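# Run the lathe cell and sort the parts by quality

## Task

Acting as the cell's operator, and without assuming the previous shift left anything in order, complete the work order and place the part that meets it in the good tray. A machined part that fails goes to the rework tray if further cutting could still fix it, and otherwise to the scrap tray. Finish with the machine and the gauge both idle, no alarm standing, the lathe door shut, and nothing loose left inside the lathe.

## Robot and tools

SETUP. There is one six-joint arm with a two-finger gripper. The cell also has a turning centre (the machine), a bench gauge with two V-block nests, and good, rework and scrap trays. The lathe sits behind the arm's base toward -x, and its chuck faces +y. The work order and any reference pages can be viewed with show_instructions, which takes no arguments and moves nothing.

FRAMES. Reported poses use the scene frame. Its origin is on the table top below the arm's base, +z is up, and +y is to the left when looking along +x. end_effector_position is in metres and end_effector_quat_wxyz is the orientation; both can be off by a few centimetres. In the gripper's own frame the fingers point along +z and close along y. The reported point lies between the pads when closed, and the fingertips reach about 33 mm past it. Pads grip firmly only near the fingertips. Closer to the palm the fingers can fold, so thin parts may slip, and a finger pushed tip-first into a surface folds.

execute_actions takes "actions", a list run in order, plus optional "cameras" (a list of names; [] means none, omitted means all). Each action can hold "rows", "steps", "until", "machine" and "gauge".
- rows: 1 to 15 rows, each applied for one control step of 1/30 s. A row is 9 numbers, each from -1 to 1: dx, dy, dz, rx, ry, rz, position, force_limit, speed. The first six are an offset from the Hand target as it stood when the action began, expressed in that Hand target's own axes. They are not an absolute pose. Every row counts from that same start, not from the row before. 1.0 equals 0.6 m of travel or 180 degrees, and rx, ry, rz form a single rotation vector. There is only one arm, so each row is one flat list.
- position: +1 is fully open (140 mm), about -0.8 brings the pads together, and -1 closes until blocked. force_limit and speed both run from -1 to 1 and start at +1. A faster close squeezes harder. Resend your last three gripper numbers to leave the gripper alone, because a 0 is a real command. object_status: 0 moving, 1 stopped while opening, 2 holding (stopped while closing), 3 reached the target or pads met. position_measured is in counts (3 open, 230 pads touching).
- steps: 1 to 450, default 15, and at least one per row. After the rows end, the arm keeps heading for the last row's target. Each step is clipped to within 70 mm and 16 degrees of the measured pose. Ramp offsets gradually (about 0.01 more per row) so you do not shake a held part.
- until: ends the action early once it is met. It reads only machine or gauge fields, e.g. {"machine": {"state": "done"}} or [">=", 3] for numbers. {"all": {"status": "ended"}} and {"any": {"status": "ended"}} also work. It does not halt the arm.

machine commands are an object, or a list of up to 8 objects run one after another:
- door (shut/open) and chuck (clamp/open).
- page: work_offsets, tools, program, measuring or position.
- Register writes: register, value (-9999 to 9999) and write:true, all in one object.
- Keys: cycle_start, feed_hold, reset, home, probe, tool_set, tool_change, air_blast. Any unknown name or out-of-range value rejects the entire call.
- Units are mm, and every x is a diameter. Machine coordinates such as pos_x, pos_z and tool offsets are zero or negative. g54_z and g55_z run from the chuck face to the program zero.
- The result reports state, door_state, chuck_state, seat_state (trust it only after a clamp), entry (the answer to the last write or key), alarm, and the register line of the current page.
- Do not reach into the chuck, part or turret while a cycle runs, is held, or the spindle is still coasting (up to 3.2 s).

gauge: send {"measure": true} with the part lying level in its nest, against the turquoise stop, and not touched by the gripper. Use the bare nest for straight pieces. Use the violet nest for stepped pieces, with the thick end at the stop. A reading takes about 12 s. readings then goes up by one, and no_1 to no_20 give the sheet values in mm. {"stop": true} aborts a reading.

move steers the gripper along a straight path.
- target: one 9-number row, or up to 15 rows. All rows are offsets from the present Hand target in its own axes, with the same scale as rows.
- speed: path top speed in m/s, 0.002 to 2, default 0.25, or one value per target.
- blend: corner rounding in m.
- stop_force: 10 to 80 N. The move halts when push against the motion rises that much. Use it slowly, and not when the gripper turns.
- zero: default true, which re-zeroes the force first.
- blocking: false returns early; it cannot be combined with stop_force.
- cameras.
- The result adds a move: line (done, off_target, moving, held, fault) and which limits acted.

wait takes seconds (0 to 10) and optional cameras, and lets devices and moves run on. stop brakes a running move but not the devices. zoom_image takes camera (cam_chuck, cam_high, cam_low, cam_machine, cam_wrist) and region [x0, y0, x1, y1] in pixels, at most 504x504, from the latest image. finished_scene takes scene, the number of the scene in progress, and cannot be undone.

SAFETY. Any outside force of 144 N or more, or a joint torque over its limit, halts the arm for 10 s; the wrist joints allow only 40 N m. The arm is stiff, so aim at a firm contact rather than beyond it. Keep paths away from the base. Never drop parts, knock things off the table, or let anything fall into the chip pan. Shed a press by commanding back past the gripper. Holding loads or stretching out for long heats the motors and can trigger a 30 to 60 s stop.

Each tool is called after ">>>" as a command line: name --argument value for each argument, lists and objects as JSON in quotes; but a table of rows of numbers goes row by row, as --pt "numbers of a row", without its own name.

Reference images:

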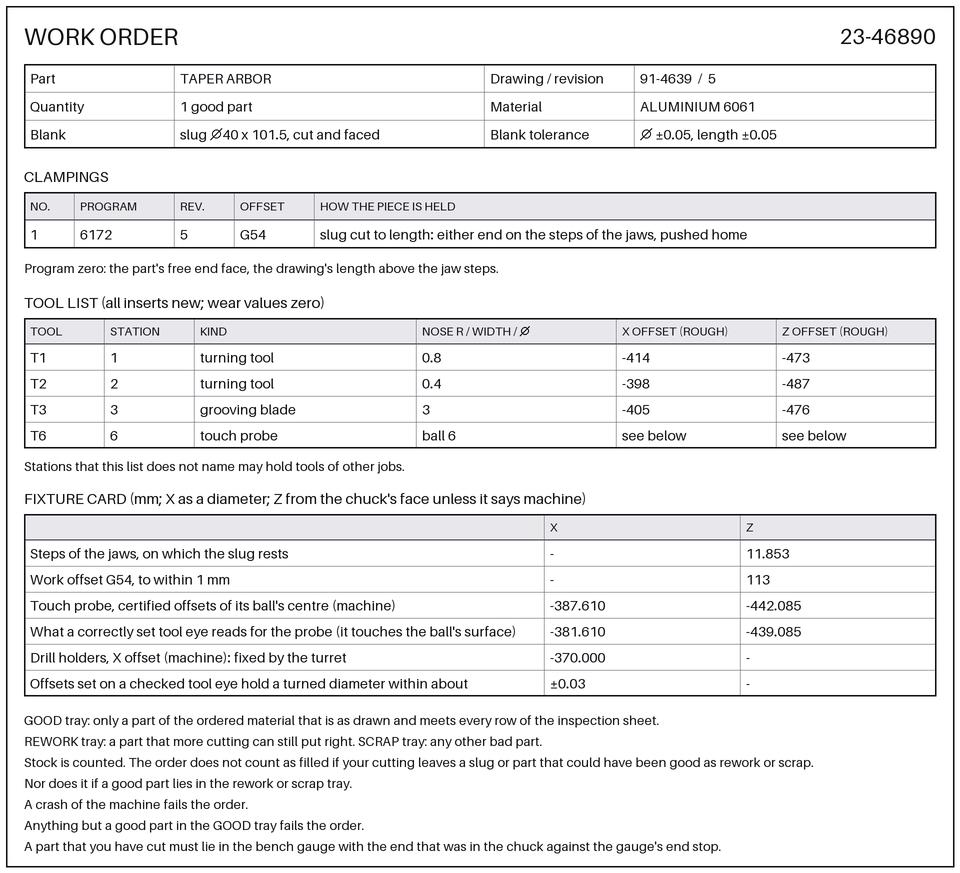

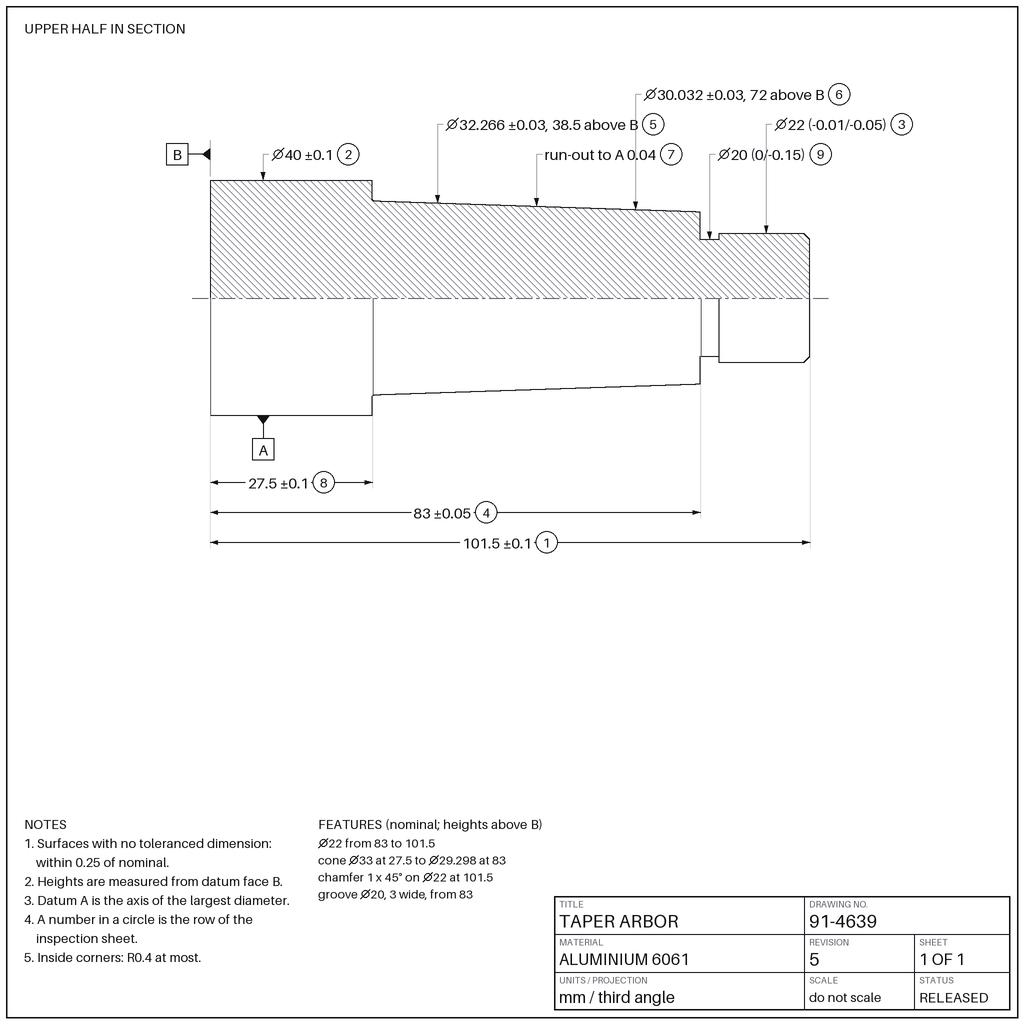

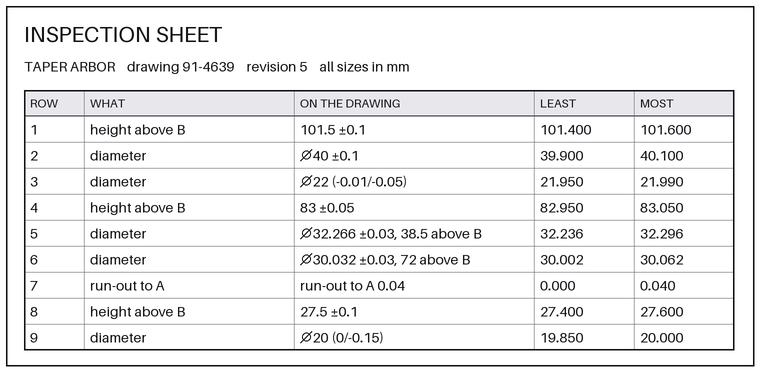

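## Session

Scene 1 is done. For scene 2, I'm starting with the cell's state and the machine pages.

>>> execute_actions --actions '[{"machine":{"page":"work_offsets"},"steps":1},{"machine":{"page":"tools"},"steps":1}]'

>>> execute_actions --actions '[{"machine":{"page":"program"},"steps":1}]' --cameras '[]'

>>> execute_actions --actions '[{"machine":{"page":"work_offsets"},"steps":1}]' --cameras '[]'

>>> execute_actions --actions '[{"machine":{"page":"measuring"},"steps":1}]' --cameras '[]'

Scene clock: 0.27 s.
end_effector_position=(+0.4309, +0.0715, +0.4181) position_measured=3 object_status=3 end_effector_quat_wxyz=(-0.002, +0.785, -0.619, +0.014)
Joint positions: [0.057 -0.211 1.886 3.142 -1.442 -0.162]
Joint velocities: within noise
Joint torques (N m): [1.45 -21.64 -41.12 -4.35 0.88 -0.19]
External joint torques (N m): [-1.72 1.49 -0.44 0 -0.82 0.19]
External joint torques at the end of the 1st action: [-1.49 0.89 -0.51 -0.02 -0.84 0.29]
Flange force (N): [3.8 -2.2 -1.9]
Flange force at the end of the 1st action (N): [2.9 -1.4 -2.2]
Hand target: +0.4309, +0.0715, +0.4181; -0.002, +0.785, -0.619, +0.014
Tool commands: gripper/position=+1.0 gripper/force_limit=+1.0 gripper/speed=+1.0
machine.tools: t1_x=-414.102 t1_x_wear=+0.000 t1_z=-473.146 t1_z_wear=+0.000 t1_radius=+0.800 t1_station=+1.000 t2_x=-398.016 t2_x_wear=+0.000 t2_z=-487.480 t2_z_wear=+0.000 t2_radius=+0.400 t2_station=+2.000 t3_x=-404.594 t3_x_wear=+0.000 t3_z=-476.311 t3_z_wear=+0.000 t3_radius=+0.000 t3_station=+3.000 t4_x=-370.000 t4_x_wear=+0.000 t4_z=-428.249 t4_z_wear=+0.000 t4_radius=+0.000 t4_station=+4.000 t5_x=-410.266 t5_x_wear=+0.000 t5_z=-423.153 t5_z_wear=+0.000 t5_radius=+0.400 t5_station=+5.000 t6_x=-387.610 t6_x_wear=+0.000 t6_z=-442.085 t6_z_wear=+0.000 t6_radius=+3.000 t6_station=+6.000
machine: state=idle door_state=shut chuck_state=closed_empty seat_state=open door_answer=taken chuck_answer=taken page=tools entry=no_entry entries=0 alarm=no_alarm queue=done queue_left=0
gauge: readings=0

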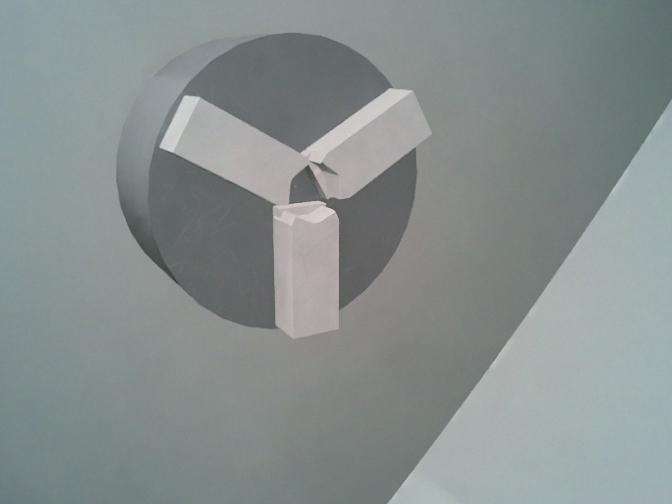

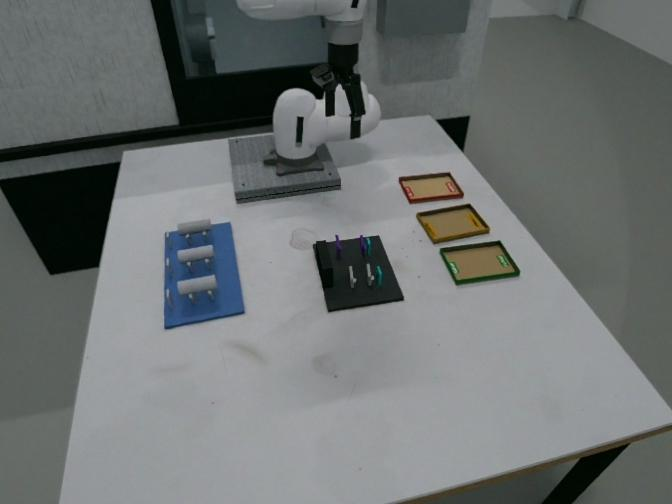

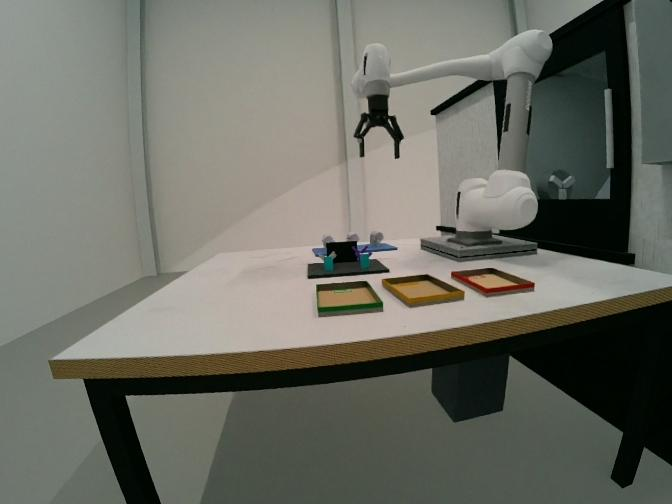

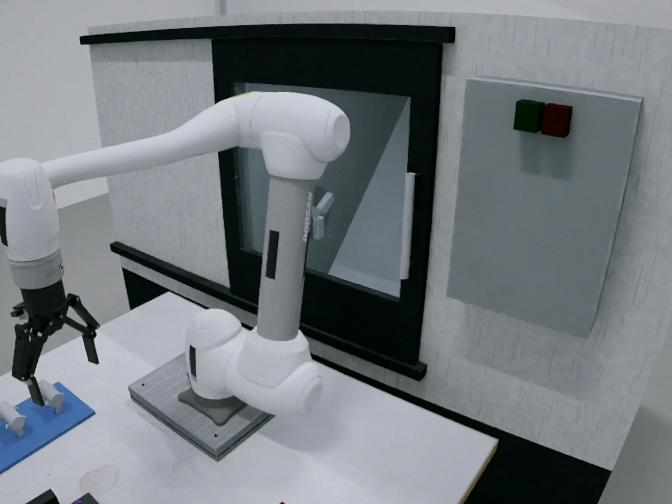

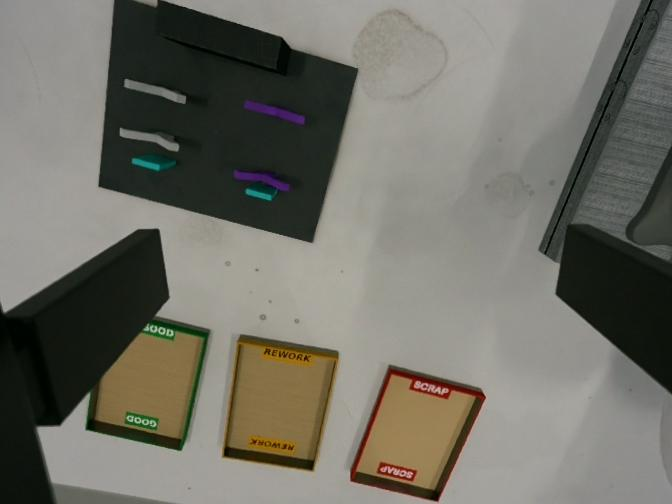

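Scene clock: 0.50 s.
end_effector_position=(+0.4309, +0.0715, +0.4181) position_measured=3 object_status=3 end_effector_quat_wxyz=(-0.002, +0.785, -0.619, +0.014)
Joint positions: [0.057 -0.211 1.886 3.142 -1.442 -0.162]
Joint velocities: within noise
Joint torques (N m): [1.53 -21.95 -41.09 -4.28 0.96 -0.23]
External joint torques (N m): [-1.73 1.72 -0.5 -0.08 -0.9 0.23]
Flange force (N): [3.7 -2.7 -2.1]
Hand target: +0.4309, +0.0715, +0.4181; -0.002, +0.785, -0.619, +0.014
Tool commands: gripper/position=+1.0 gripper/force_limit=+1.0 gripper/speed=+1.0
machine.program: program=+6172 tool_call=+1 tool_in_place=+0 program_revision=+5 program_offset=+54 load_peak=+0 stored1_number=+7448 stored1_revision=+6 stored2_number=+6172 stored2_revision=+5 stored3_number=+5691 stored3_revision=+3 stored4_number=+0 stored4_revision=+0 cycles=+0
machine: state=idle door_state=shut chuck_state=closed_empty seat_state=open door_answer=taken chuck_answer=taken page=program entry=no_entry entries=0 alarm=no_alarm queue=done queue_left=0
gauge: readings=0
No camera images: "cameras" was empty.

Scene clock: 0.73 s.
end_effector_position=(+0.4309, +0.0715, +0.4181) position_measured=3 object_status=3 end_effector_quat_wxyz=(-0.002, +0.785, -0.619, +0.014)
Joint positions: [0.057 -0.211 1.886 3.142 -1.442 -0.162]
Joint velocities: within noise
Joint torques (N m): [1.43 -21.51 -41.62 -4.37 0.91 -0.29]
External joint torques (N m): [-1.64 1.3 0.02 0.01 -0.85 0.29]
Flange force (N): [3.3 -1.4 -1.2]
Hand target: +0.4309, +0.0715, +0.4181; -0.002, +0.785, -0.619, +0.014
Tool commands: gripper/position=+1.0 gripper/force_limit=+1.0 gripper/speed=+1.0
machine.work_offsets: g54_z=+113.627 g55_z=+0.000
machine: state=idle door_state=shut chuck_state=closed_empty seat_state=open door_answer=taken chuck_answer=taken page=work_offsets entry=no_entry entries=0 alarm=no_alarm queue=done queue_left=0
gauge: readings=0
No camera images: "cameras" was empty.

Scene clock: 0.97 s.
end_effector_position=(+0.4309, +0.0715, +0.4181) position_measured=3 object_status=3 end_effector_quat_wxyz=(-0.002, +0.785, -0.619, +0.014)
Joint positions: [0.057 -0.211 1.886 3.142 -1.442 -0.162]
Joint velocities: within noise
Joint torques (N m): [1.58 -21.58 -41.33 -4.37 0.97 -0.25]
External joint torques (N m): [-1.81 1.32 -0.25 0.02 -0.91 0.25]
Flange force (N): [3.8 -1.6 -1.8]
Hand target: +0.4309, +0.0715, +0.4181; -0.002, +0.785, -0.619, +0.014
Tool commands: gripper/position=+1.0 gripper/force_limit=+1.0 gripper/speed=+1.0
machine.measuring: probe_x=+0.000 probe_z=+0.000 probe_move_x=+0.000 probe_move_z=+0.000 probe_radius=+2.992 eye_x=+56.424 eye_z=+146.278 probe_touched=+0 probe_found_x=+0.000 probe_found_z=+0.000 set_x=+0.000 set_z=+0.000
machine: state=idle door_state=shut chuck_state=closed_empty seat_state=open door_answer=taken chuck_answer=taken page=measuring entry=no_entry entries=0 alarm=no_alarm queue=done queue_left=0
gauge: readings=0
No camera images: "cameras" was empty.

>>> execute_actions --actions '[{"machine":[{"register":"g54_z","value":113.353,"write":true},{"air_blast":true},{"register":"tool_call","value":6,"write":true},{"tool_change":true},{"tool_set":true}],"steps":450,"until":{"machine":{"queue":["!=","running"]}}}]' --cameras '["cam_chuck"]'

>>> execute_actions --actions '[{"machine":[{"register":"tool_call","value":1,"write":true},{"tool_change":true},{"tool_set":true}],"steps":450,"until":{"machine":{"queue":["!=","running"]}}}]' --cameras '[]'

>>> execute_actions --actions '[{"machine":[{"register":"tool_call","value":2,"write":true},{"tool_change":true},{"tool_set":true}],"steps":450,"until":{"machine":{"queue":["!=","running"]}}}]' --cameras '[]'

>>> execute_actions --actions '[{"machine":[{"register":"tool_call","value":3,"write":true},{"tool_change":true},{"tool_set":true}],"steps":450,"until":{"machine":{"queue":["!=","running"]}}}]' --cameras '[]'

Scene clock: 16.73 s.
end_effector_position=(+0.4309, +0.0715, +0.4181) position_measured=3 object_status=3 end_effector_quat_wxyz=(-0.002, +0.785, -0.619, +0.014)
Joint positions: [0.057 -0.211 1.886 3.142 -1.442 -0.162]
Joint velocities: within noise
Joint torques (N m): [1.36 -21.85 -41.29 -4.34 0.94 -0.28]
External joint torques (N m): [-1.57 1.62 -0.29 -0.01 -0.89 0.28]
Flange force (N): [3.2 -2.3 -1.8]
Hand target: +0.4309, +0.0715, +0.4181; -0.002, +0.785, -0.619, +0.014
Tool commands: gripper/position=+1.0 gripper/force_limit=+1.0 gripper/speed=+1.0
machine.measuring: probe_x=+0.000 probe_z=+0.000 probe_move_x=+0.000 probe_move_z=+0.000 probe_radius=+2.992 eye_x=+56.424 eye_z=+146.278 probe_touched=+0 probe_found_x=+0.000 probe_found_z=+0.000 set_x=+0.000 set_z=+0.000
machine: state=busy door_state=shut chuck_state=closed_empty seat_state=open door_answer=taken chuck_answer=taken page=measuring entry=taken entries=5 alarm=no_alarm queue=running queue_left=0
gauge: readings=0
Images, in order (width x height): cam_chuck 672x504.

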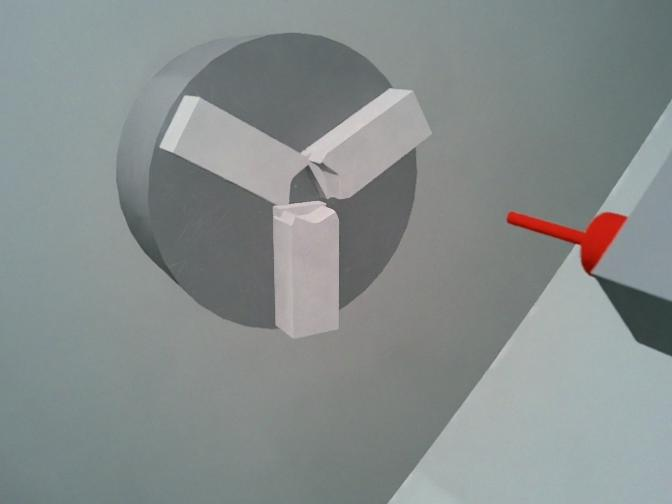

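Scene clock: 17.00 s.
end_effector_position=(+0.4309, +0.0715, +0.4181) position_measured=3 object_status=3 end_effector_quat_wxyz=(-0.002, +0.785, -0.619, +0.014)
Joint positions: [0.057 -0.211 1.886 3.142 -1.442 -0.162]
Joint velocities: within noise
Joint torques (N m): [1.22 -21.41 -41.32 -4.33 0.94 -0.29]
External joint torques (N m): [-1.42 1.13 -0.26 -0.02 -0.88 0.29]
Flange force (N): [2.8 -1.5 -1.8]
Hand target: +0.4309, +0.0715, +0.4181; -0.002, +0.785, -0.619, +0.014
Tool commands: gripper/position=+1.0 gripper/force_limit=+1.0 gripper/speed=+1.0
machine.measuring: probe_x=+0.000 probe_z=+0.000 probe_move_x=+0.000 probe_move_z=+0.000 probe_radius=+2.992 eye_x=+56.424 eye_z=+146.278 probe_touched=+0 probe_found_x=+0.000 probe_found_z=+0.000 set_x=+0.000 set_z=+0.000
machine: state=busy door_state=shut chuck_state=closed_empty seat_state=open door_answer=taken chuck_answer=taken page=measuring entry=refused_busy entries=6 alarm=no_alarm queue=dropped queue_left=0
gauge: readings=0
No camera images: "cameras" was empty.

Scene clock: 17.27 s.
end_effector_position=(+0.4309, +0.0715, +0.4181) position_measured=3 object_status=3 end_effector_quat_wxyz=(-0.002, +0.785, -0.619, +0.014)
Joint positions: [0.057 -0.211 1.886 3.142 -1.442 -0.162]
Joint velocities: within noise
Joint torques (N m): [1.27 -22.11 -41.46 -4.26 0.96 -0.24]
External joint torques (N m): [-1.49 1.89 -0.11 -0.09 -0.9 0.24]
Flange force (N): [3.1 -2.5 -1.4]
Hand target: +0.4309, +0.0715, +0.4181; -0.002, +0.785, -0.619, +0.014
Tool commands: gripper/position=+1.0 gripper/force_limit=+1.0 gripper/speed=+1.0
machine.measuring: probe_x=+0.000 probe_z=+0.000 probe_move_x=+0.000 probe_move_z=+0.000 probe_radius=+2.992 eye_x=+56.424 eye_z=+146.278 probe_touched=+0 probe_found_x=+0.000 probe_found_z=+0.000 set_x=+0.000 set_z=+0.000
machine: state=busy door_state=shut chuck_state=closed_empty seat_state=open door_answer=taken chuck_answer=taken page=measuring entry=refused_busy entries=7 alarm=no_alarm queue=dropped queue_left=0
gauge: readings=0
No camera images: "cameras" was empty.

Scene clock: 17.53 s.
end_effector_position=(+0.4309, +0.0715, +0.4181) position_measured=3 object_status=3 end_effector_quat_wxyz=(-0.002, +0.785, -0.619, +0.014)
Joint positions: [0.057 -0.211 1.886 3.142 -1.442 -0.162]
Joint velocities: within noise
Joint torques (N m): [1.6 -21.73 -41.46 -4.36 0.95 -0.21]
External joint torques (N m): [-1.84 1.57 -0.12 0.01 -0.88 0.21]
Flange force (N): [4.0 -1.9 -1.5]
Hand target: +0.4309, +0.0715, +0.4181; -0.002, +0.785, -0.619, +0.014
Tool commands: gripper/position=+1.0 gripper/force_limit=+1.0 gripper/speed=+1.0
machine.measuring: probe_x=+0.000 probe_z=+0.000 probe_move_x=+0.000 probe_move_z=+0.000 probe_radius=+2.992 eye_x=+56.424 eye_z=+146.278 probe_touched=+0 probe_found_x=+0.000 probe_found_z=+0.000 set_x=+0.000 set_z=+0.000
machine: state=busy door_state=shut chuck_state=closed_empty seat_state=open door_answer=taken chuck_answer=taken page=measuring entry=refused_busy entries=8 alarm=no_alarm queue=dropped queue_left=0
gauge: readings=0
No camera images: "cameras" was empty.

>>> move --target '[0.5456,0.011,-0.05,0,0,0.069,1,1,1]' --speed 0.25 --cameras '["cam_wrist"]'

>>> execute_actions --actions '[{"steps":450,"until":{"machine":{"state":"idle"}}}]' --cameras '[]'

>>> execute_actions --actions '[{"machine":[{"register":"tool_call","value":1,"write":true},{"tool_change":true},{"tool_set":true}],"steps":450,"until":{"machine":{"queue":["!=","running"]}}}]' --cameras '[]'

Scene clock: 19.80 s.
end_effector_position=(+0.4998, -0.2479, +0.4541) position_measured=3 object_status=3 end_effector_quat_wxyz=(-0.003, +0.713, -0.701, +0.013)
Joint positions: [-0.556 -0.008 1.652 3.156 -1.478 -0.56]
Joint velocities: within noise
Joint torques (N m): [0.19 -42.43 -41.51 -4.23 0.89 -0.33]
External joint torques (N m): [-0.85 2.06 -0.21 -0.08 -0.81 0.33]
Flange force (N): [2.6 -2.8 -1.5]
Hand target: +0.4998, -0.2480, +0.4541; -0.003, +0.713, -0.701, +0.013
Off the commanded pose: 0.000 m, 0 deg.
machine.measuring: probe_x=+0.000 probe_z=+0.000 probe_move_x=+0.000 probe_move_z=+0.000 probe_radius=+2.992 eye_x=+56.424 eye_z=+146.278 probe_touched=+0 probe_found_x=+0.000 probe_found_z=+0.000 set_x=+0.000 set_z=+0.000
machine: state=busy door_state=shut chuck_state=closed_empty seat_state=open door_answer=taken chuck_answer=taken page=measuring entry=refused_busy entries=8 alarm=no_alarm queue=dropped queue_left=0
gauge: readings=0
move: done
Images, in order (width x height): cam_wrist 672x504.

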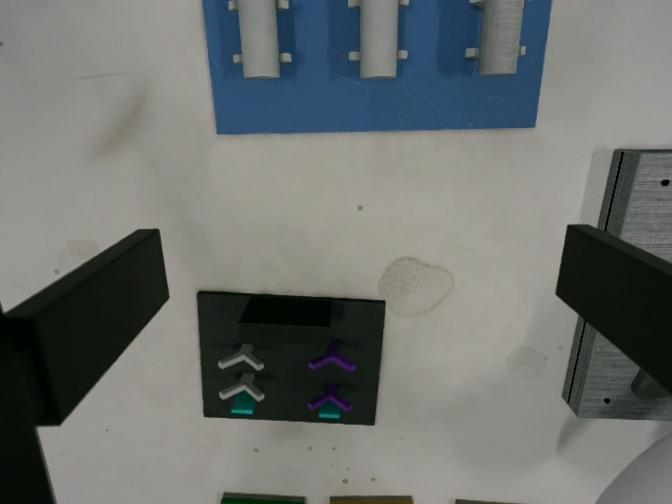

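Scene clock: 21.50 s.
end_effector_position=(+0.4998, -0.2480, +0.4541) position_measured=3 object_status=3 end_effector_quat_wxyz=(-0.003, +0.713, -0.701, +0.013)
Joint positions: [-0.556 -0.008 1.652 3.156 -1.478 -0.56]
Joint velocities: within noise
Joint torques (N m): [1.08 -42.33 -41.46 -4.28 0.96 -0.26]
External joint torques (N m): [-1.75 2.07 -0.29 -0.04 -0.87 0.26]
Flange force (N): [4.1 -2.0 -1.8]
Hand target: +0.4998, -0.2480, +0.4541; -0.003, +0.713, -0.701, +0.013
Tool commands: gripper/position=+1.0 gripper/force_limit=+1.0 gripper/speed=+1.0
Off the commanded pose: 0.000 m, 0 deg.
machine.measuring: probe_x=+0.000 probe_z=+0.000 probe_move_x=+0.000 probe_move_z=+0.000 probe_radius=+2.992 eye_x=+56.424 eye_z=+146.278 probe_touched=+0 probe_found_x=+0.000 probe_found_z=+0.000 set_x=-381.620 set_z=-439.086
machine: state=idle door_state=shut chuck_state=closed_empty seat_state=open door_answer=taken chuck_answer=taken page=measuring entry=refused_busy entries=8 alarm=no_alarm queue=dropped queue_left=0
gauge: readings=0
No camera images: "cameras" was empty.

Scene clock: 36.70 s.
end_effector_position=(+0.4998, -0.2480, +0.4541) position_measured=3 object_status=3 end_effector_quat_wxyz=(-0.003, +0.713, -0.701, +0.013)
Joint positions: [-0.556 -0.008 1.652 3.156 -1.478 -0.56]
Joint velocities: within noise
Joint torques (N m): [0.86 -42.63 -41.5 -4.24 0.92 -0.36]
External joint torques (N m): [-1.52 2.37 -0.23 -0.08 -0.84 0.36]
Flange force (N): [3.8 -2.6 -1.6]
Hand target: +0.4998, -0.2480, +0.4541; -0.003, +0.713, -0.701, +0.013
Tool commands: gripper/position=+1.0 gripper/force_limit=+1.0 gripper/speed=+1.0
Off the commanded pose: 0.000 m, 0 deg.
machine.measuring: probe_x=+0.000 probe_z=+0.000 probe_move_x=+0.000 probe_move_z=+0.000 probe_radius=+2.992 eye_x=+56.424 eye_z=+146.278 probe_touched=+0 probe_found_x=+0.000 probe_found_z=+0.000 set_x=-381.620 set_z=-439.086
machine: state=busy door_state=shut chuck_state=closed_empty seat_state=open door_answer=taken chuck_answer=taken page=measuring entry=taken entries=11 alarm=no_alarm queue=running queue_left=0
gauge: readings=0
No camera images: "cameras" was empty.

>>> move --target '[0.25,0.0,0,0,0,0,0.6,0,-0.85]' --speed 0.25 --cameras '["cam_wrist"]'

>>> zoom_image --camera "cam_wrist" --region '[150, 0, 600, 330]'

>>> execute_actions --actions '[{"steps":300,"until":{"machine":{"state":"idle"}}}]' --cameras '[]'

>>> execute_actions --actions '[{"machine":[{"register":"tool_call","value":2,"write":true},{"tool_change":true},{"tool_set":true}],"steps":1}]' --cameras '[]'

Scene clock: 38.00 s.
end_effector_position=(+0.5025, -0.3979, +0.4563) position_measured=53 object_status=3 end_effector_quat_wxyz=(-0.003, +0.713, -0.701, +0.013)
Joint positions: [-0.756 0.129 1.506 3.16 -1.49 -0.759]
Joint velocities: within noise
Joint torques (N m): [0.03 -57.79 -41.83 -4.22 0.95 -0.34]
External joint torques (N m): [-0.87 3.54 0.03 -0.08 -0.85 0.34]
Flange force (N): [4.4 -3.9 -1.0]
Hand target: +0.5025, -0.3980, +0.4563; -0.003, +0.713, -0.701, +0.013
Off the commanded pose: 0.000 m, 0 deg.
machine.measuring: probe_x=+0.000 probe_z=+0.000 probe_move_x=+0.000 probe_move_z=+0.000 probe_radius=+2.992 eye_x=+56.424 eye_z=+146.278 probe_touched=+0 probe_found_x=+0.000 probe_found_z=+0.000 set_x=-381.620 set_z=-439.086
machine: state=busy door_state=shut chuck_state=closed_empty seat_state=open door_answer=taken chuck_answer=taken page=measuring entry=taken entries=11 alarm=no_alarm queue=running queue_left=0
gauge: readings=0
move: done
Images, in order (width x height): cam_wrist 672x504.

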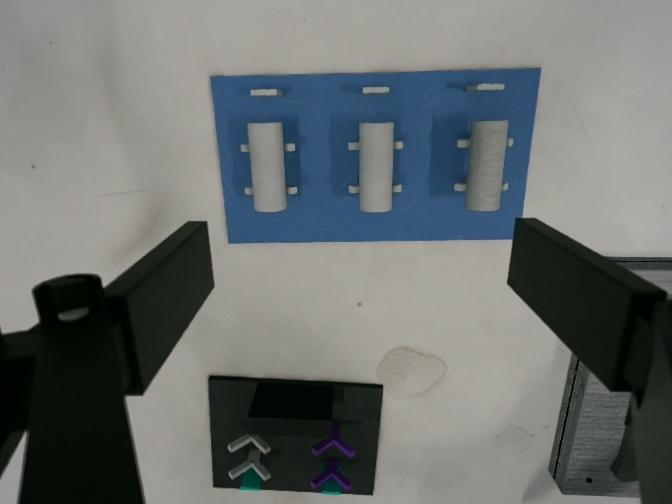

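Scaled by 1.120 from the camera's 672x504 image, which has a finer 960x720 frame.

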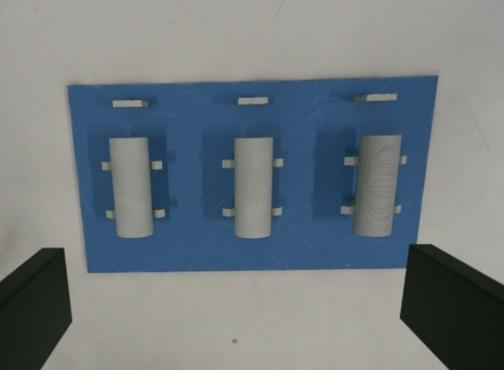

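Scene clock: 40.57 s.
end_effector_position=(+0.5025, -0.3980, +0.4563) position_measured=53 object_status=3 end_effector_quat_wxyz=(-0.003, +0.713, -0.701, +0.013)
Joint positions: [-0.756 0.129 1.506 3.16 -1.49 -0.759]
Joint velocities: within noise
Joint torques (N m): [0.6 -56.93 -41.51 -4.36 1.05 -0.21]
External joint torques (N m): [-1.43 2.67 -0.29 0.06 -0.96 0.21]
Flange force (N): [4.7 -2.6 -1.9]
Hand target: +0.5025, -0.3980, +0.4563; -0.003, +0.713, -0.701, +0.013
Tool commands: gripper/position=+0.6 gripper/force_limit=+0.0 gripper/speed=-0.85
Off the commanded pose: 0.000 m, 0 deg.
machine.measuring: probe_x=+0.000 probe_z=+0.000 probe_move_x=+0.000 probe_move_z=+0.000 probe_radius=+2.992 eye_x=+56.424 eye_z=+146.278 probe_touched=+0 probe_found_x=+0.000 probe_found_z=+0.000 set_x=-398.018 set_z=-487.485
machine: state=idle door_state=shut chuck_state=closed_empty seat_state=open door_answer=taken chuck_answer=taken page=measuring entry=taken entries=11 alarm=no_alarm queue=done queue_left=0
gauge: readings=0
No camera images: "cameras" was empty.

Scene clock: 40.80 s.
end_effector_position=(+0.5025, -0.3980, +0.4563) position_measured=53 object_status=3 end_effector_quat_wxyz=(-0.003, +0.713, -0.701, +0.013)
Joint positions: [-0.756 0.129 1.506 3.16 -1.49 -0.759]
Joint velocities: within noise
Joint torques (N m): [0.61 -56.85 -41.69 -4.25 0.93 -0.25]
External joint torques (N m): [-1.5 2.68 -0.1 -0.06 -0.83 0.25]
Flange force (N): [4.5 -2.3 -1.3]
Hand target: +0.5025, -0.3980, +0.4563; -0.003, +0.713, -0.701, +0.013
Tool commands: gripper/position=+0.6 gripper/force_limit=+0.0 gripper/speed=-0.85
Off the commanded pose: 0.000 m, 0 deg.
machine.measuring: probe_x=+0.000 probe_z=+0.000 probe_move_x=+0.000 probe_move_z=+0.000 probe_radius=+2.992 eye_x=+56.424 eye_z=+146.278 probe_touched=+0 probe_found_x=+0.000 probe_found_z=+0.000 set_x=-398.018 set_z=-487.485
machine: state=idle door_state=shut chuck_state=closed_empty seat_state=open door_answer=taken chuck_answer=taken page=measuring entry=taken entries=13 alarm=no_alarm queue=running queue_left=1
gauge: readings=0
No camera images: "cameras" was empty.

>>> move --target '[0.0,0.063,0.28,0,0,0,0.6,0,-0.85]' --speed 0.2 --cameras '["cam_wrist"]'

>>> execute_actions --actions '[{"steps":450,"until":{"machine":{"queue":["!=","running"],"state":"idle"}}}]' --cameras '[]'

>>> execute_actions --actions '[{"machine":[{"register":"tool_call","value":3,"write":true},{"tool_change":true},{"tool_set":true}],"steps":1}]' --cameras '[]'

Scene clock: 42.60 s.
end_effector_position=(+0.4687, -0.4010, +0.2875) position_measured=53 object_status=3 end_effector_quat_wxyz=(-0.003, +0.713, -0.701, +0.013)
Joint positions: [-0.793 0.148 1.794 3.162 -1.183 -0.803]
Joint velocities: within noise
Joint torques (N m): [0.9 -56.34 -38.72 -3.99 0.9 -0.33]
External joint torques (N m): [-1.69 2.87 -0.44 -0.03 -0.8 0.33]
Flange force (N): [5.2 -2.4 -0.2]
Hand target: +0.4687, -0.4010, +0.2874; -0.003, +0.713, -0.701, +0.013
Off the commanded pose: 0.000 m, 0 deg.
machine.measuring: probe_x=+0.000 probe_z=+0.000 probe_move_x=+0.000 probe_move_z=+0.000 probe_radius=+2.992 eye_x=+56.424 eye_z=+146.278 probe_touched=+0 probe_found_x=+0.000 probe_found_z=+0.000 set_x=-398.018 set_z=-487.485
machine: state=busy door_state=shut chuck_state=closed_empty seat_state=open door_answer=taken chuck_answer=taken page=measuring entry=taken entries=13 alarm=no_alarm queue=running queue_left=1
gauge: readings=0
move: done
Images, in order (width x height): cam_wrist 672x504.

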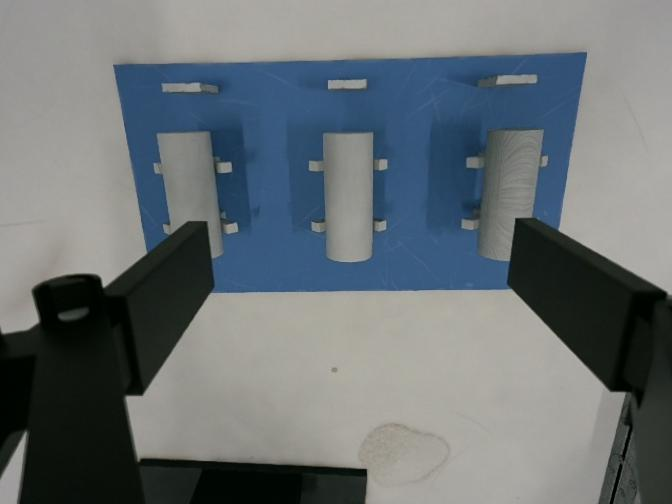

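Scene clock: 57.80 s.
end_effector_position=(+0.4687, -0.4010, +0.2874) position_measured=53 object_status=3 end_effector_quat_wxyz=(-0.003, +0.713, -0.701, +0.013)
Joint positions: [-0.793 0.148 1.794 3.162 -1.183 -0.803]
Joint velocities: within noise
Joint torques (N m): [0.99 -55.61 -38.73 -3.99 0.96 -0.31]
External joint torques (N m): [-1.8 2.18 -0.4 -0.03 -0.86 0.31]
Flange force (N): [4.6 -1.5 -0.7]
Hand target: +0.4687, -0.4010, +0.2874; -0.003, +0.713, -0.701, +0.013
Tool commands: gripper/position=+0.6 gripper/force_limit=+0.0 gripper/speed=-0.85
Off the commanded pose: 0.000 m, 0 deg.
machine.measuring: probe_x=+0.000 probe_z=+0.000 probe_move_x=+0.000 probe_move_z=+0.000 probe_radius=+2.992 eye_x=+56.424 eye_z=+146.278 probe_touched=+0 probe_found_x=+0.000 probe_found_z=+0.000 set_x=-398.018 set_z=-487.485
machine: state=busy door_state=shut chuck_state=closed_empty seat_state=open door_answer=taken chuck_answer=taken page=measuring entry=taken entries=14 alarm=no_alarm queue=running queue_left=0
gauge: readings=0
No camera images: "cameras" was empty.

Scene clock: 58.03 s.
end_effector_position=(+0.4687, -0.4010, +0.2874) position_measured=53 object_status=3 end_effector_quat_wxyz=(-0.003, +0.713, -0.701, +0.013)
Joint positions: [-0.793 0.148 1.794 3.162 -1.183 -0.803]
Joint velocities: within noise
Joint torques (N m): [1.06 -55.75 -38.86 -4.01 0.98 -0.3]
External joint torques (N m): [-1.89 2.32 -0.28 -0.01 -0.89 0.3]
Flange force (N): [4.8 -1.3 -0.5]
Hand target: +0.4687, -0.4010, +0.2874; -0.003, +0.713, -0.701, +0.013
Tool commands: gripper/position=+0.6 gripper/force_limit=+0.0 gripper/speed=-0.85
Off the commanded pose: 0.000 m, 0 deg.
machine.measuring: probe_x=+0.000 probe_z=+0.000 probe_move_x=+0.000 probe_move_z=+0.000 probe_radius=+2.992 eye_x=+56.424 eye_z=+146.278 probe_touched=+0 probe_found_x=+0.000 probe_found_z=+0.000 set_x=-398.018 set_z=-487.485
machine: state=busy door_state=shut chuck_state=closed_empty seat_state=open door_answer=taken chuck_answer=taken page=measuring entry=refused_busy entries=15 alarm=no_alarm queue=dropped queue_left=0
gauge: readings=0
No camera images: "cameras" was empty.

>>> move --target '[0.0035,0.0033,0.22,0,0,0,0.6,0,-0.85]' --speed 0.12 --cameras '["cam_wrist"]'

>>> execute_actions --actions '[{"steps":450,"until":{"machine":{"state":"idle"}}}]' --cameras '[]'

>>> execute_actions --actions '[{"machine":[{"register":"tool_call","value":3,"write":true},{"tool_change":true},{"tool_set":true}],"steps":1}]' --cameras '["cam_low"]'

Scene clock: 60.30 s.
end_effector_position=(+0.4699, -0.4049, +0.1555) position_measured=53 object_status=3 end_effector_quat_wxyz=(-0.003, +0.713, -0.701, +0.013)
Joint positions: [-0.794 0.257 1.927 3.164 -0.942 -0.81]
Joint velocities: within noise
Joint torques (N m): [0.97 -63.11 -34.13 -3.51 0.98 -0.28]
External joint torques (N m): [-1.86 3.36 -0.32 -0.04 -0.88 0.28]
Flange force (N): [5.7 -2.4 1.5]
Hand target: +0.4699, -0.4049, +0.1555; -0.003, +0.713, -0.701, +0.013
Off the commanded pose: 0.000 m, 0 deg.
machine.measuring: probe_x=+0.000 probe_z=+0.000 probe_move_x=+0.000 probe_move_z=+0.000 probe_radius=+2.992 eye_x=+56.424 eye_z=+146.278 probe_touched=+0 probe_found_x=+0.000 probe_found_z=+0.000 set_x=-414.098 set_z=-473.148
machine: state=idle door_state=shut chuck_state=closed_empty seat_state=open door_answer=taken chuck_answer=taken page=measuring entry=refused_busy entries=15 alarm=no_alarm queue=dropped queue_left=0
gauge: readings=0
move: done
Images, in order (width x height): cam_wrist 672x504.

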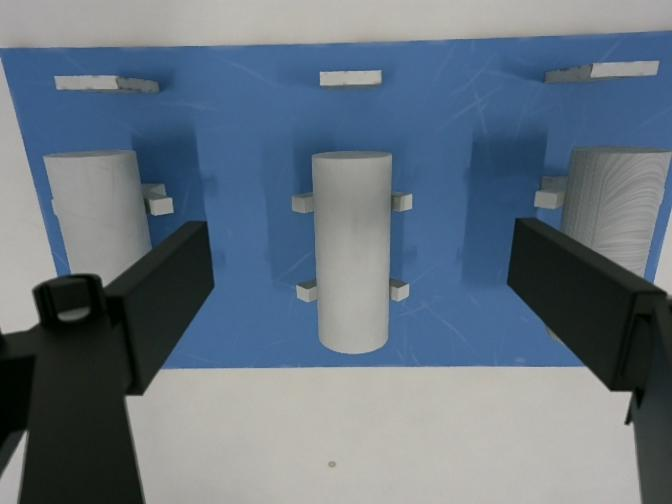

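Scene clock: 60.53 s.
end_effector_position=(+0.4699, -0.4049, +0.1555) position_measured=53 object_status=3 end_effector_quat_wxyz=(-0.003, +0.713, -0.701, +0.013)
Joint positions: [-0.794 0.257 1.927 3.164 -0.942 -0.81]
Joint velocities: within noise
Joint torques (N m): [1.05 -62.39 -34.29 -3.51 0.95 -0.34]
External joint torques (N m): [-2 2.71 -0.11 -0.04 -0.85 0.34]
Flange force (N): [4.9 -1.3 1.0]
Hand target: +0.4699, -0.4049, +0.1555; -0.003, +0.713, -0.701, +0.013
Tool commands: gripper/position=+0.6 gripper/force_limit=+0.0 gripper/speed=-0.85
Off the commanded pose: 0.000 m, 0 deg.
machine.measuring: probe_x=+0.000 probe_z=+0.000 probe_move_x=+0.000 probe_move_z=+0.000 probe_radius=+2.992 eye_x=+56.424 eye_z=+146.278 probe_touched=+0 probe_found_x=+0.000 probe_found_z=+0.000 set_x=-414.098 set_z=-473.148
machine: state=idle door_state=shut chuck_state=closed_empty seat_state=open door_answer=taken chuck_answer=taken page=measuring entry=refused_busy entries=15 alarm=no_alarm queue=dropped queue_left=0
gauge: readings=0
No camera images: "cameras" was empty.

Scene clock: 60.77 s.
end_effector_position=(+0.4699, -0.4049, +0.1555) position_measured=53 object_status=3 end_effector_quat_wxyz=(-0.003, +0.713, -0.701, +0.013)
Joint positions: [-0.794 0.257 1.927 3.164 -0.942 -0.81]
Joint velocities: within noise
Joint torques (N m): [1.07 -62.53 -34.19 -3.46 0.93 -0.23]
External joint torques (N m): [-1.94 2.9 -0.22 -0.08 -0.83 0.23]
Flange force (N): [5.3 -1.6 1.2]
Hand target: +0.4699, -0.4049, +0.1555; -0.003, +0.713, -0.701, +0.013
Tool commands: gripper/position=+0.6 gripper/force_limit=+0.0 gripper/speed=-0.85
Off the commanded pose: 0.000 m, 0 deg.
machine.measuring: probe_x=+0.000 probe_z=+0.000 probe_move_x=+0.000 probe_move_z=+0.000 probe_radius=+2.992 eye_x=+56.424 eye_z=+146.278 probe_touched=+0 probe_found_x=+0.000 probe_found_z=+0.000 set_x=-414.098 set_z=-473.148
machine: state=idle door_state=shut chuck_state=closed_empty seat_state=open door_answer=taken chuck_answer=taken page=measuring entry=taken entries=17 alarm=no_alarm queue=running queue_left=1
gauge: readings=0
Images, in order (width x height): cam_low 672x504.

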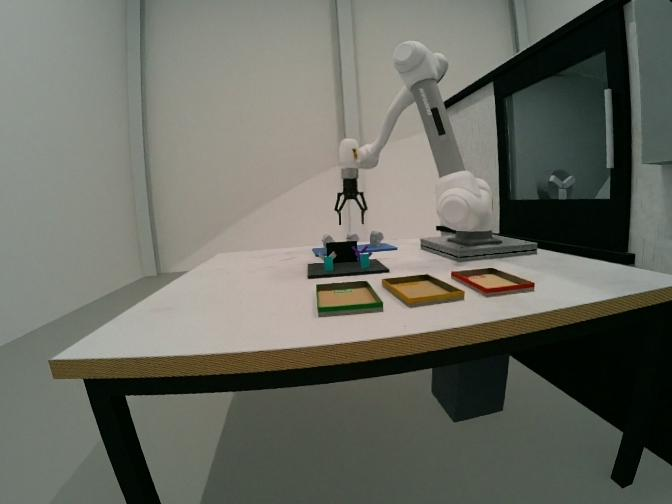

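>>> move --target '[0.0,0.0,0.0708,0,0,0,0.6,0,-0.85]' --speed 0.05 --cameras '["cam_wrist"]'

Scene clock: 64.00 s.
end_effector_position=(+0.4709, -0.4055, +0.1130) position_measured=53 object_status=3 end_effector_quat_wxyz=(-0.003, +0.713, -0.701, +0.013)
Joint positions: [-0.793 0.302 1.96 3.166 -0.864 -0.811]
Joint velocities: within noise
Joint torques (N m): [0.45 -65.37 -32.15 -3.27 0.99 -0.23]
External joint torques (N m): [-1.41 3.09 -0.33 -0.08 -0.89 0.23]
Flange force (N): [4.9 -2.5 1.6]
Hand target: +0.4709, -0.4055, +0.1130; -0.003, +0.713, -0.701, +0.013
Off the commanded pose: 0.000 m, 0 deg.
machine.measuring: probe_x=+0.000 probe_z=+0.000 probe_move_x=+0.000 probe_move_z=+0.000 probe_radius=+2.992 eye_x=+56.424 eye_z=+146.278 probe_touched=+0 probe_found_x=+0.000 probe_found_z=+0.000 set_x=-414.098 set_z=-473.148
machine: state=busy door_state=shut chuck_state=closed_empty seat_state=open door_answer=taken chuck_answer=taken page=measuring entry=taken entries=17 alarm=no_alarm queue=running queue_left=1
gauge: readings=0
move: done
Images, in order (width x height): cam_wrist 672x504.

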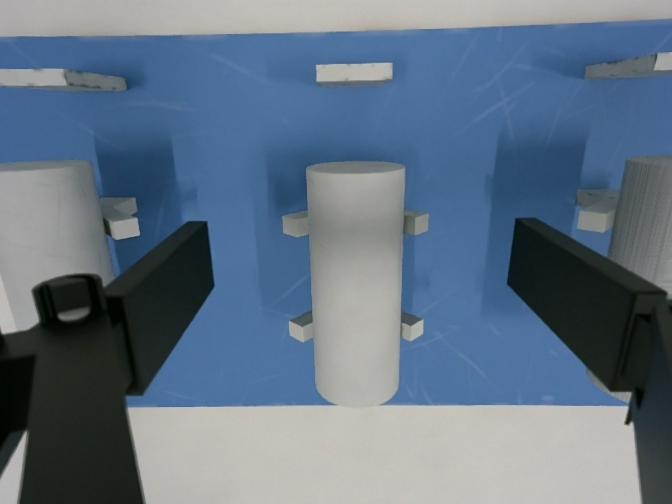

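>>> move --target '[0.0,-0.0023,0,0,0,0,0.6,0,-0.85]' --speed 0.05 --cameras '[]'

>>> execute_actions --actions '[{"rows":[[0,0,0,0,0,0,-0.98,0,-1]],"steps":120}]' --cameras '["cam_wrist"]'

Scene clock: 64.93 s.
end_effector_position=(+0.4723, -0.4055, +0.1130) position_measured=53 object_status=3 end_effector_quat_wxyz=(-0.003, +0.713, -0.701, +0.013)
Joint positions: [-0.791 0.304 1.958 3.166 -0.864 -0.809]
Joint velocities: within noise
Joint torques (N m): [0.78 -65.72 -32.09 -3.23 0.91 -0.29]
External joint torques (N m): [-1.74 3.31 -0.38 -0.11 -0.81 0.29]
Flange force (N): [5.5 -2.5 1.9]
Hand target: +0.4723, -0.4055, +0.1130; -0.003, +0.713, -0.701, +0.013
Off the commanded pose: 0.000 m, 0 deg.
machine.measuring: probe_x=+0.000 probe_z=+0.000 probe_move_x=+0.000 probe_move_z=+0.000 probe_radius=+2.992 eye_x=+56.424 eye_z=+146.278 probe_touched=+0 probe_found_x=+0.000 probe_found_z=+0.000 set_x=-414.098 set_z=-473.148
machine: state=busy door_state=shut chuck_state=closed_empty seat_state=open door_answer=taken chuck_answer=taken page=measuring entry=taken entries=17 alarm=no_alarm queue=running queue_left=1
gauge: readings=0
move: done
No camera images: "cameras" was empty.

Scene clock: 69.13 s.
end_effector_position=(+0.4723, -0.4055, +0.1130) position_measured=179 object_status=2 end_effector_quat_wxyz=(-0.003, +0.713, -0.701, +0.013)
Joint positions: [-0.791 0.304 1.958 3.166 -0.864 -0.809]
Joint velocities: within noise
Joint torques (N m): [10.85 -54.13 -33.62 1.82 6.17 0.06]
External joint torques (N m): [-11.77 -8.26 1.16 -5.16 -6.08 -0.06]
Flange force (N): [6.9 20.4 -20.2]
Hand target: +0.4723, -0.4055, +0.1130; -0.003, +0.713, -0.701, +0.013
Off the commanded pose: 0.000 m, 0 deg.
machine.measuring: probe_x=+0.000 probe_z=+0.000 probe_move_x=+0.000 probe_move_z=+0.000 probe_radius=+2.992 eye_x=+56.424 eye_z=+146.278 probe_touched=+0 probe_found_x=+0.000 probe_found_z=+0.000 set_x=-414.098 set_z=-473.148
machine: state=busy door_state=shut chuck_state=closed_empty seat_state=open door_answer=taken chuck_answer=taken page=measuring entry=taken entries=18 alarm=no_alarm queue=running queue_left=0
gauge: readings=0
Images, in order (width x height): cam_wrist 672x504.

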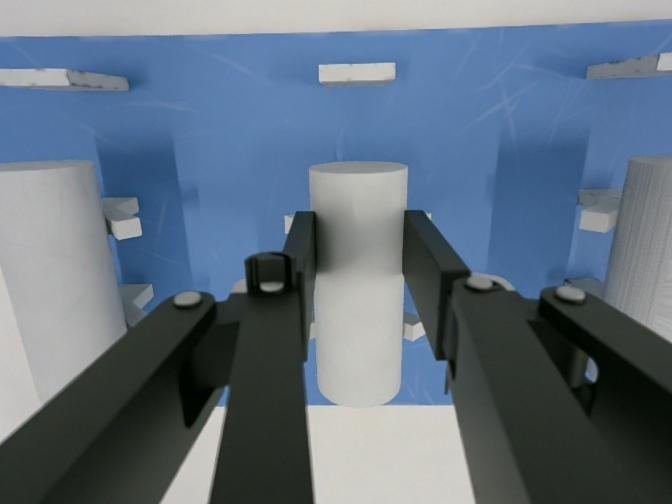

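>>> move --pt "0.0 0.0006 -0.0005 0 0 0 -0.98 0 -1" --pt "0.0 0.0006 -0.08 0 0 0 -0.98 0 -1" --speed 0.04 --cameras '["cam_wrist"]'

>>> execute_actions --actions '[{"steps":450,"until":{"machine":{"state":"idle"}}}]' --cameras '[]'

>>> execute_actions --actions '[{"machine":[{"register":"t1_station","value":2,"write":true},{"register":"t2_station","value":1,"write":true},{"register":"t1_x_wear","value":0.05,"write":true},{"register":"t2_x_wear","value":0.05,"write":true},{"register":"t3_x_wear","value":0.03,"write":true},{"register":"tool_call","value":6,"write":true},{"tool_change":true}],"steps":15}]' --cameras '[]'

Scene clock: 70.93 s.
end_effector_position=(+0.4708, -0.4048, +0.1610) position_measured=179 object_status=2 end_effector_quat_wxyz=(-0.003, +0.713, -0.701, +0.013)
Joint positions: [-0.793 0.252 1.921 3.164 -0.952 -0.808]
Joint velocities: within noise
Joint torques (N m): [0.57 -64.26 -36.17 -3.49 1.17 -0.23]
External joint torques (N m): [-1.41 4.81 1.52 -0.07 -1.08 0.22]
Flange force (N): [4.4 -1.8 4.0]
Hand target: +0.4708, -0.4048, +0.1610; -0.003, +0.713, -0.701, +0.013
Off the commanded pose: 0.000 m, 0 deg.
machine.measuring: probe_x=+0.000 probe_z=+0.000 probe_move_x=+0.000 probe_move_z=+0.000 probe_radius=+2.992 eye_x=+56.424 eye_z=+146.278 probe_touched=+0 probe_found_x=+0.000 probe_found_z=+0.000 set_x=-414.098 set_z=-473.148
machine: state=busy door_state=shut chuck_state=closed_empty seat_state=open door_answer=taken chuck_answer=taken page=measuring entry=taken entries=18 alarm=no_alarm queue=running queue_left=0
gauge: readings=0
move: done
Images, in order (width x height): cam_wrist 672x504.

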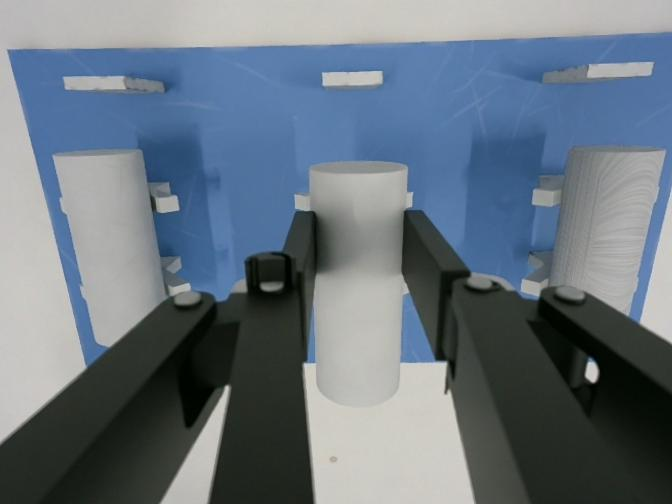

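Scene clock: 79.30 s.
end_effector_position=(+0.4708, -0.4048, +0.1610) position_measured=179 object_status=2 end_effector_quat_wxyz=(-0.003, +0.713, -0.701, +0.013)
Joint positions: [-0.793 0.252 1.921 3.164 -0.952 -0.808]
Joint velocities: within noise
Joint torques (N m): [0.51 -64.06 -35.97 -3.45 0.93 -0.25]
External joint torques (N m): [-1.43 4.53 1.28 -0.12 -0.83 0.25]
Flange force (N): [4.3 -1.8 4.0]
Hand target: +0.4708, -0.4048, +0.1610; -0.003, +0.713, -0.701, +0.013
Tool commands: gripper/position=-0.98 gripper/force_limit=+0.0 gripper/speed=-1.0
Off the commanded pose: 0.000 m, 0 deg.
machine.measuring: probe_x=+0.000 probe_z=+0.000 probe_move_x=+0.000 probe_move_z=+0.000 probe_radius=+2.992 eye_x=+56.424 eye_z=+146.278 probe_touched=+0 probe_found_x=+0.000 probe_found_z=+0.000 set_x=-404.596 set_z=-476.304
machine: state=idle door_state=shut chuck_state=closed_empty seat_state=open door_answer=taken chuck_answer=taken page=measuring entry=taken entries=18 alarm=no_alarm queue=done queue_left=0
gauge: readings=0
No camera images: "cameras" was empty.

Scene clock: 80.00 s.
end_effector_position=(+0.4708, -0.4048, +0.1610) position_measured=179 object_status=2 end_effector_quat_wxyz=(-0.003, +0.713, -0.701, +0.013)
Joint positions: [-0.793 0.252 1.921 3.164 -0.952 -0.808]
Joint velocities: within noise
Joint torques (N m): [0.98 -64.21 -35.87 -3.47 0.86 -0.28]
External joint torques (N m): [-1.86 4.71 1.2 -0.1 -0.76 0.28]
Flange force (N): [5.0 -1.6 4.2]
Hand target: +0.4708, -0.4048, +0.1610; -0.003, +0.713, -0.701, +0.013
Tool commands: gripper/position=-0.98 gripper/force_limit=+0.0 gripper/speed=-1.0
Off the commanded pose: 0.000 m, 0 deg.
machine.measuring: probe_x=+0.000 probe_z=+0.000 probe_move_x=+0.000 probe_move_z=+0.000 probe_radius=+2.992 eye_x=+56.424 eye_z=+146.278 probe_touched=+0 probe_found_x=+0.000 probe_found_z=+0.000 set_x=-404.596 set_z=-476.304
machine: state=idle door_state=shut chuck_state=closed_empty seat_state=open door_answer=taken chuck_answer=taken page=measuring entry=taken entries=22 alarm=no_alarm queue=running queue_left=3
gauge: readings=0
No camera images: "cameras" was empty.

>>> move --target '[0,0,-0.25,-0.0062,-0.0046,0,-0.98,0,-1]' --speed 0.2 --cameras '[]'

Scene clock: 81.80 s.
end_effector_position=(+0.4672, -0.4028, +0.3109) position_measured=179 object_status=2 end_effector_quat_wxyz=(-0.002, +0.713, -0.701, +0.001)
Joint positions: [-0.796 0.148 1.75 3.157 -1.252 -0.803]
Joint velocities: within noise
Joint torques (N m): [0.95 -58.59 -41.13 -4.04 1 -0.19]
External joint torques (N m): [-1.82 4.65 1.51 -0.05 -0.97 0.19]
Flange force (N): [5.1 -1.6 2.5]
Hand target: +0.4672, -0.4028, +0.3110; -0.002, +0.713, -0.701, +0.001
Off the commanded pose: 0.000 m, 0 deg.
machine.measuring: probe_x=+0.000 probe_z=+0.000 probe_move_x=+0.000 probe_move_z=+0.000 probe_radius=+2.992 eye_x=+56.424 eye_z=+146.278 probe_touched=+0 probe_found_x=+0.000 probe_found_z=+0.000 set_x=-404.596 set_z=-476.304
machine: state=busy door_state=shut chuck_state=closed_empty seat_state=open door_answer=taken chuck_answer=taken page=measuring entry=taken entries=25 alarm=no_alarm queue=running queue_left=0
gauge: readings=0
move: done
No camera images: "cameras" was empty.


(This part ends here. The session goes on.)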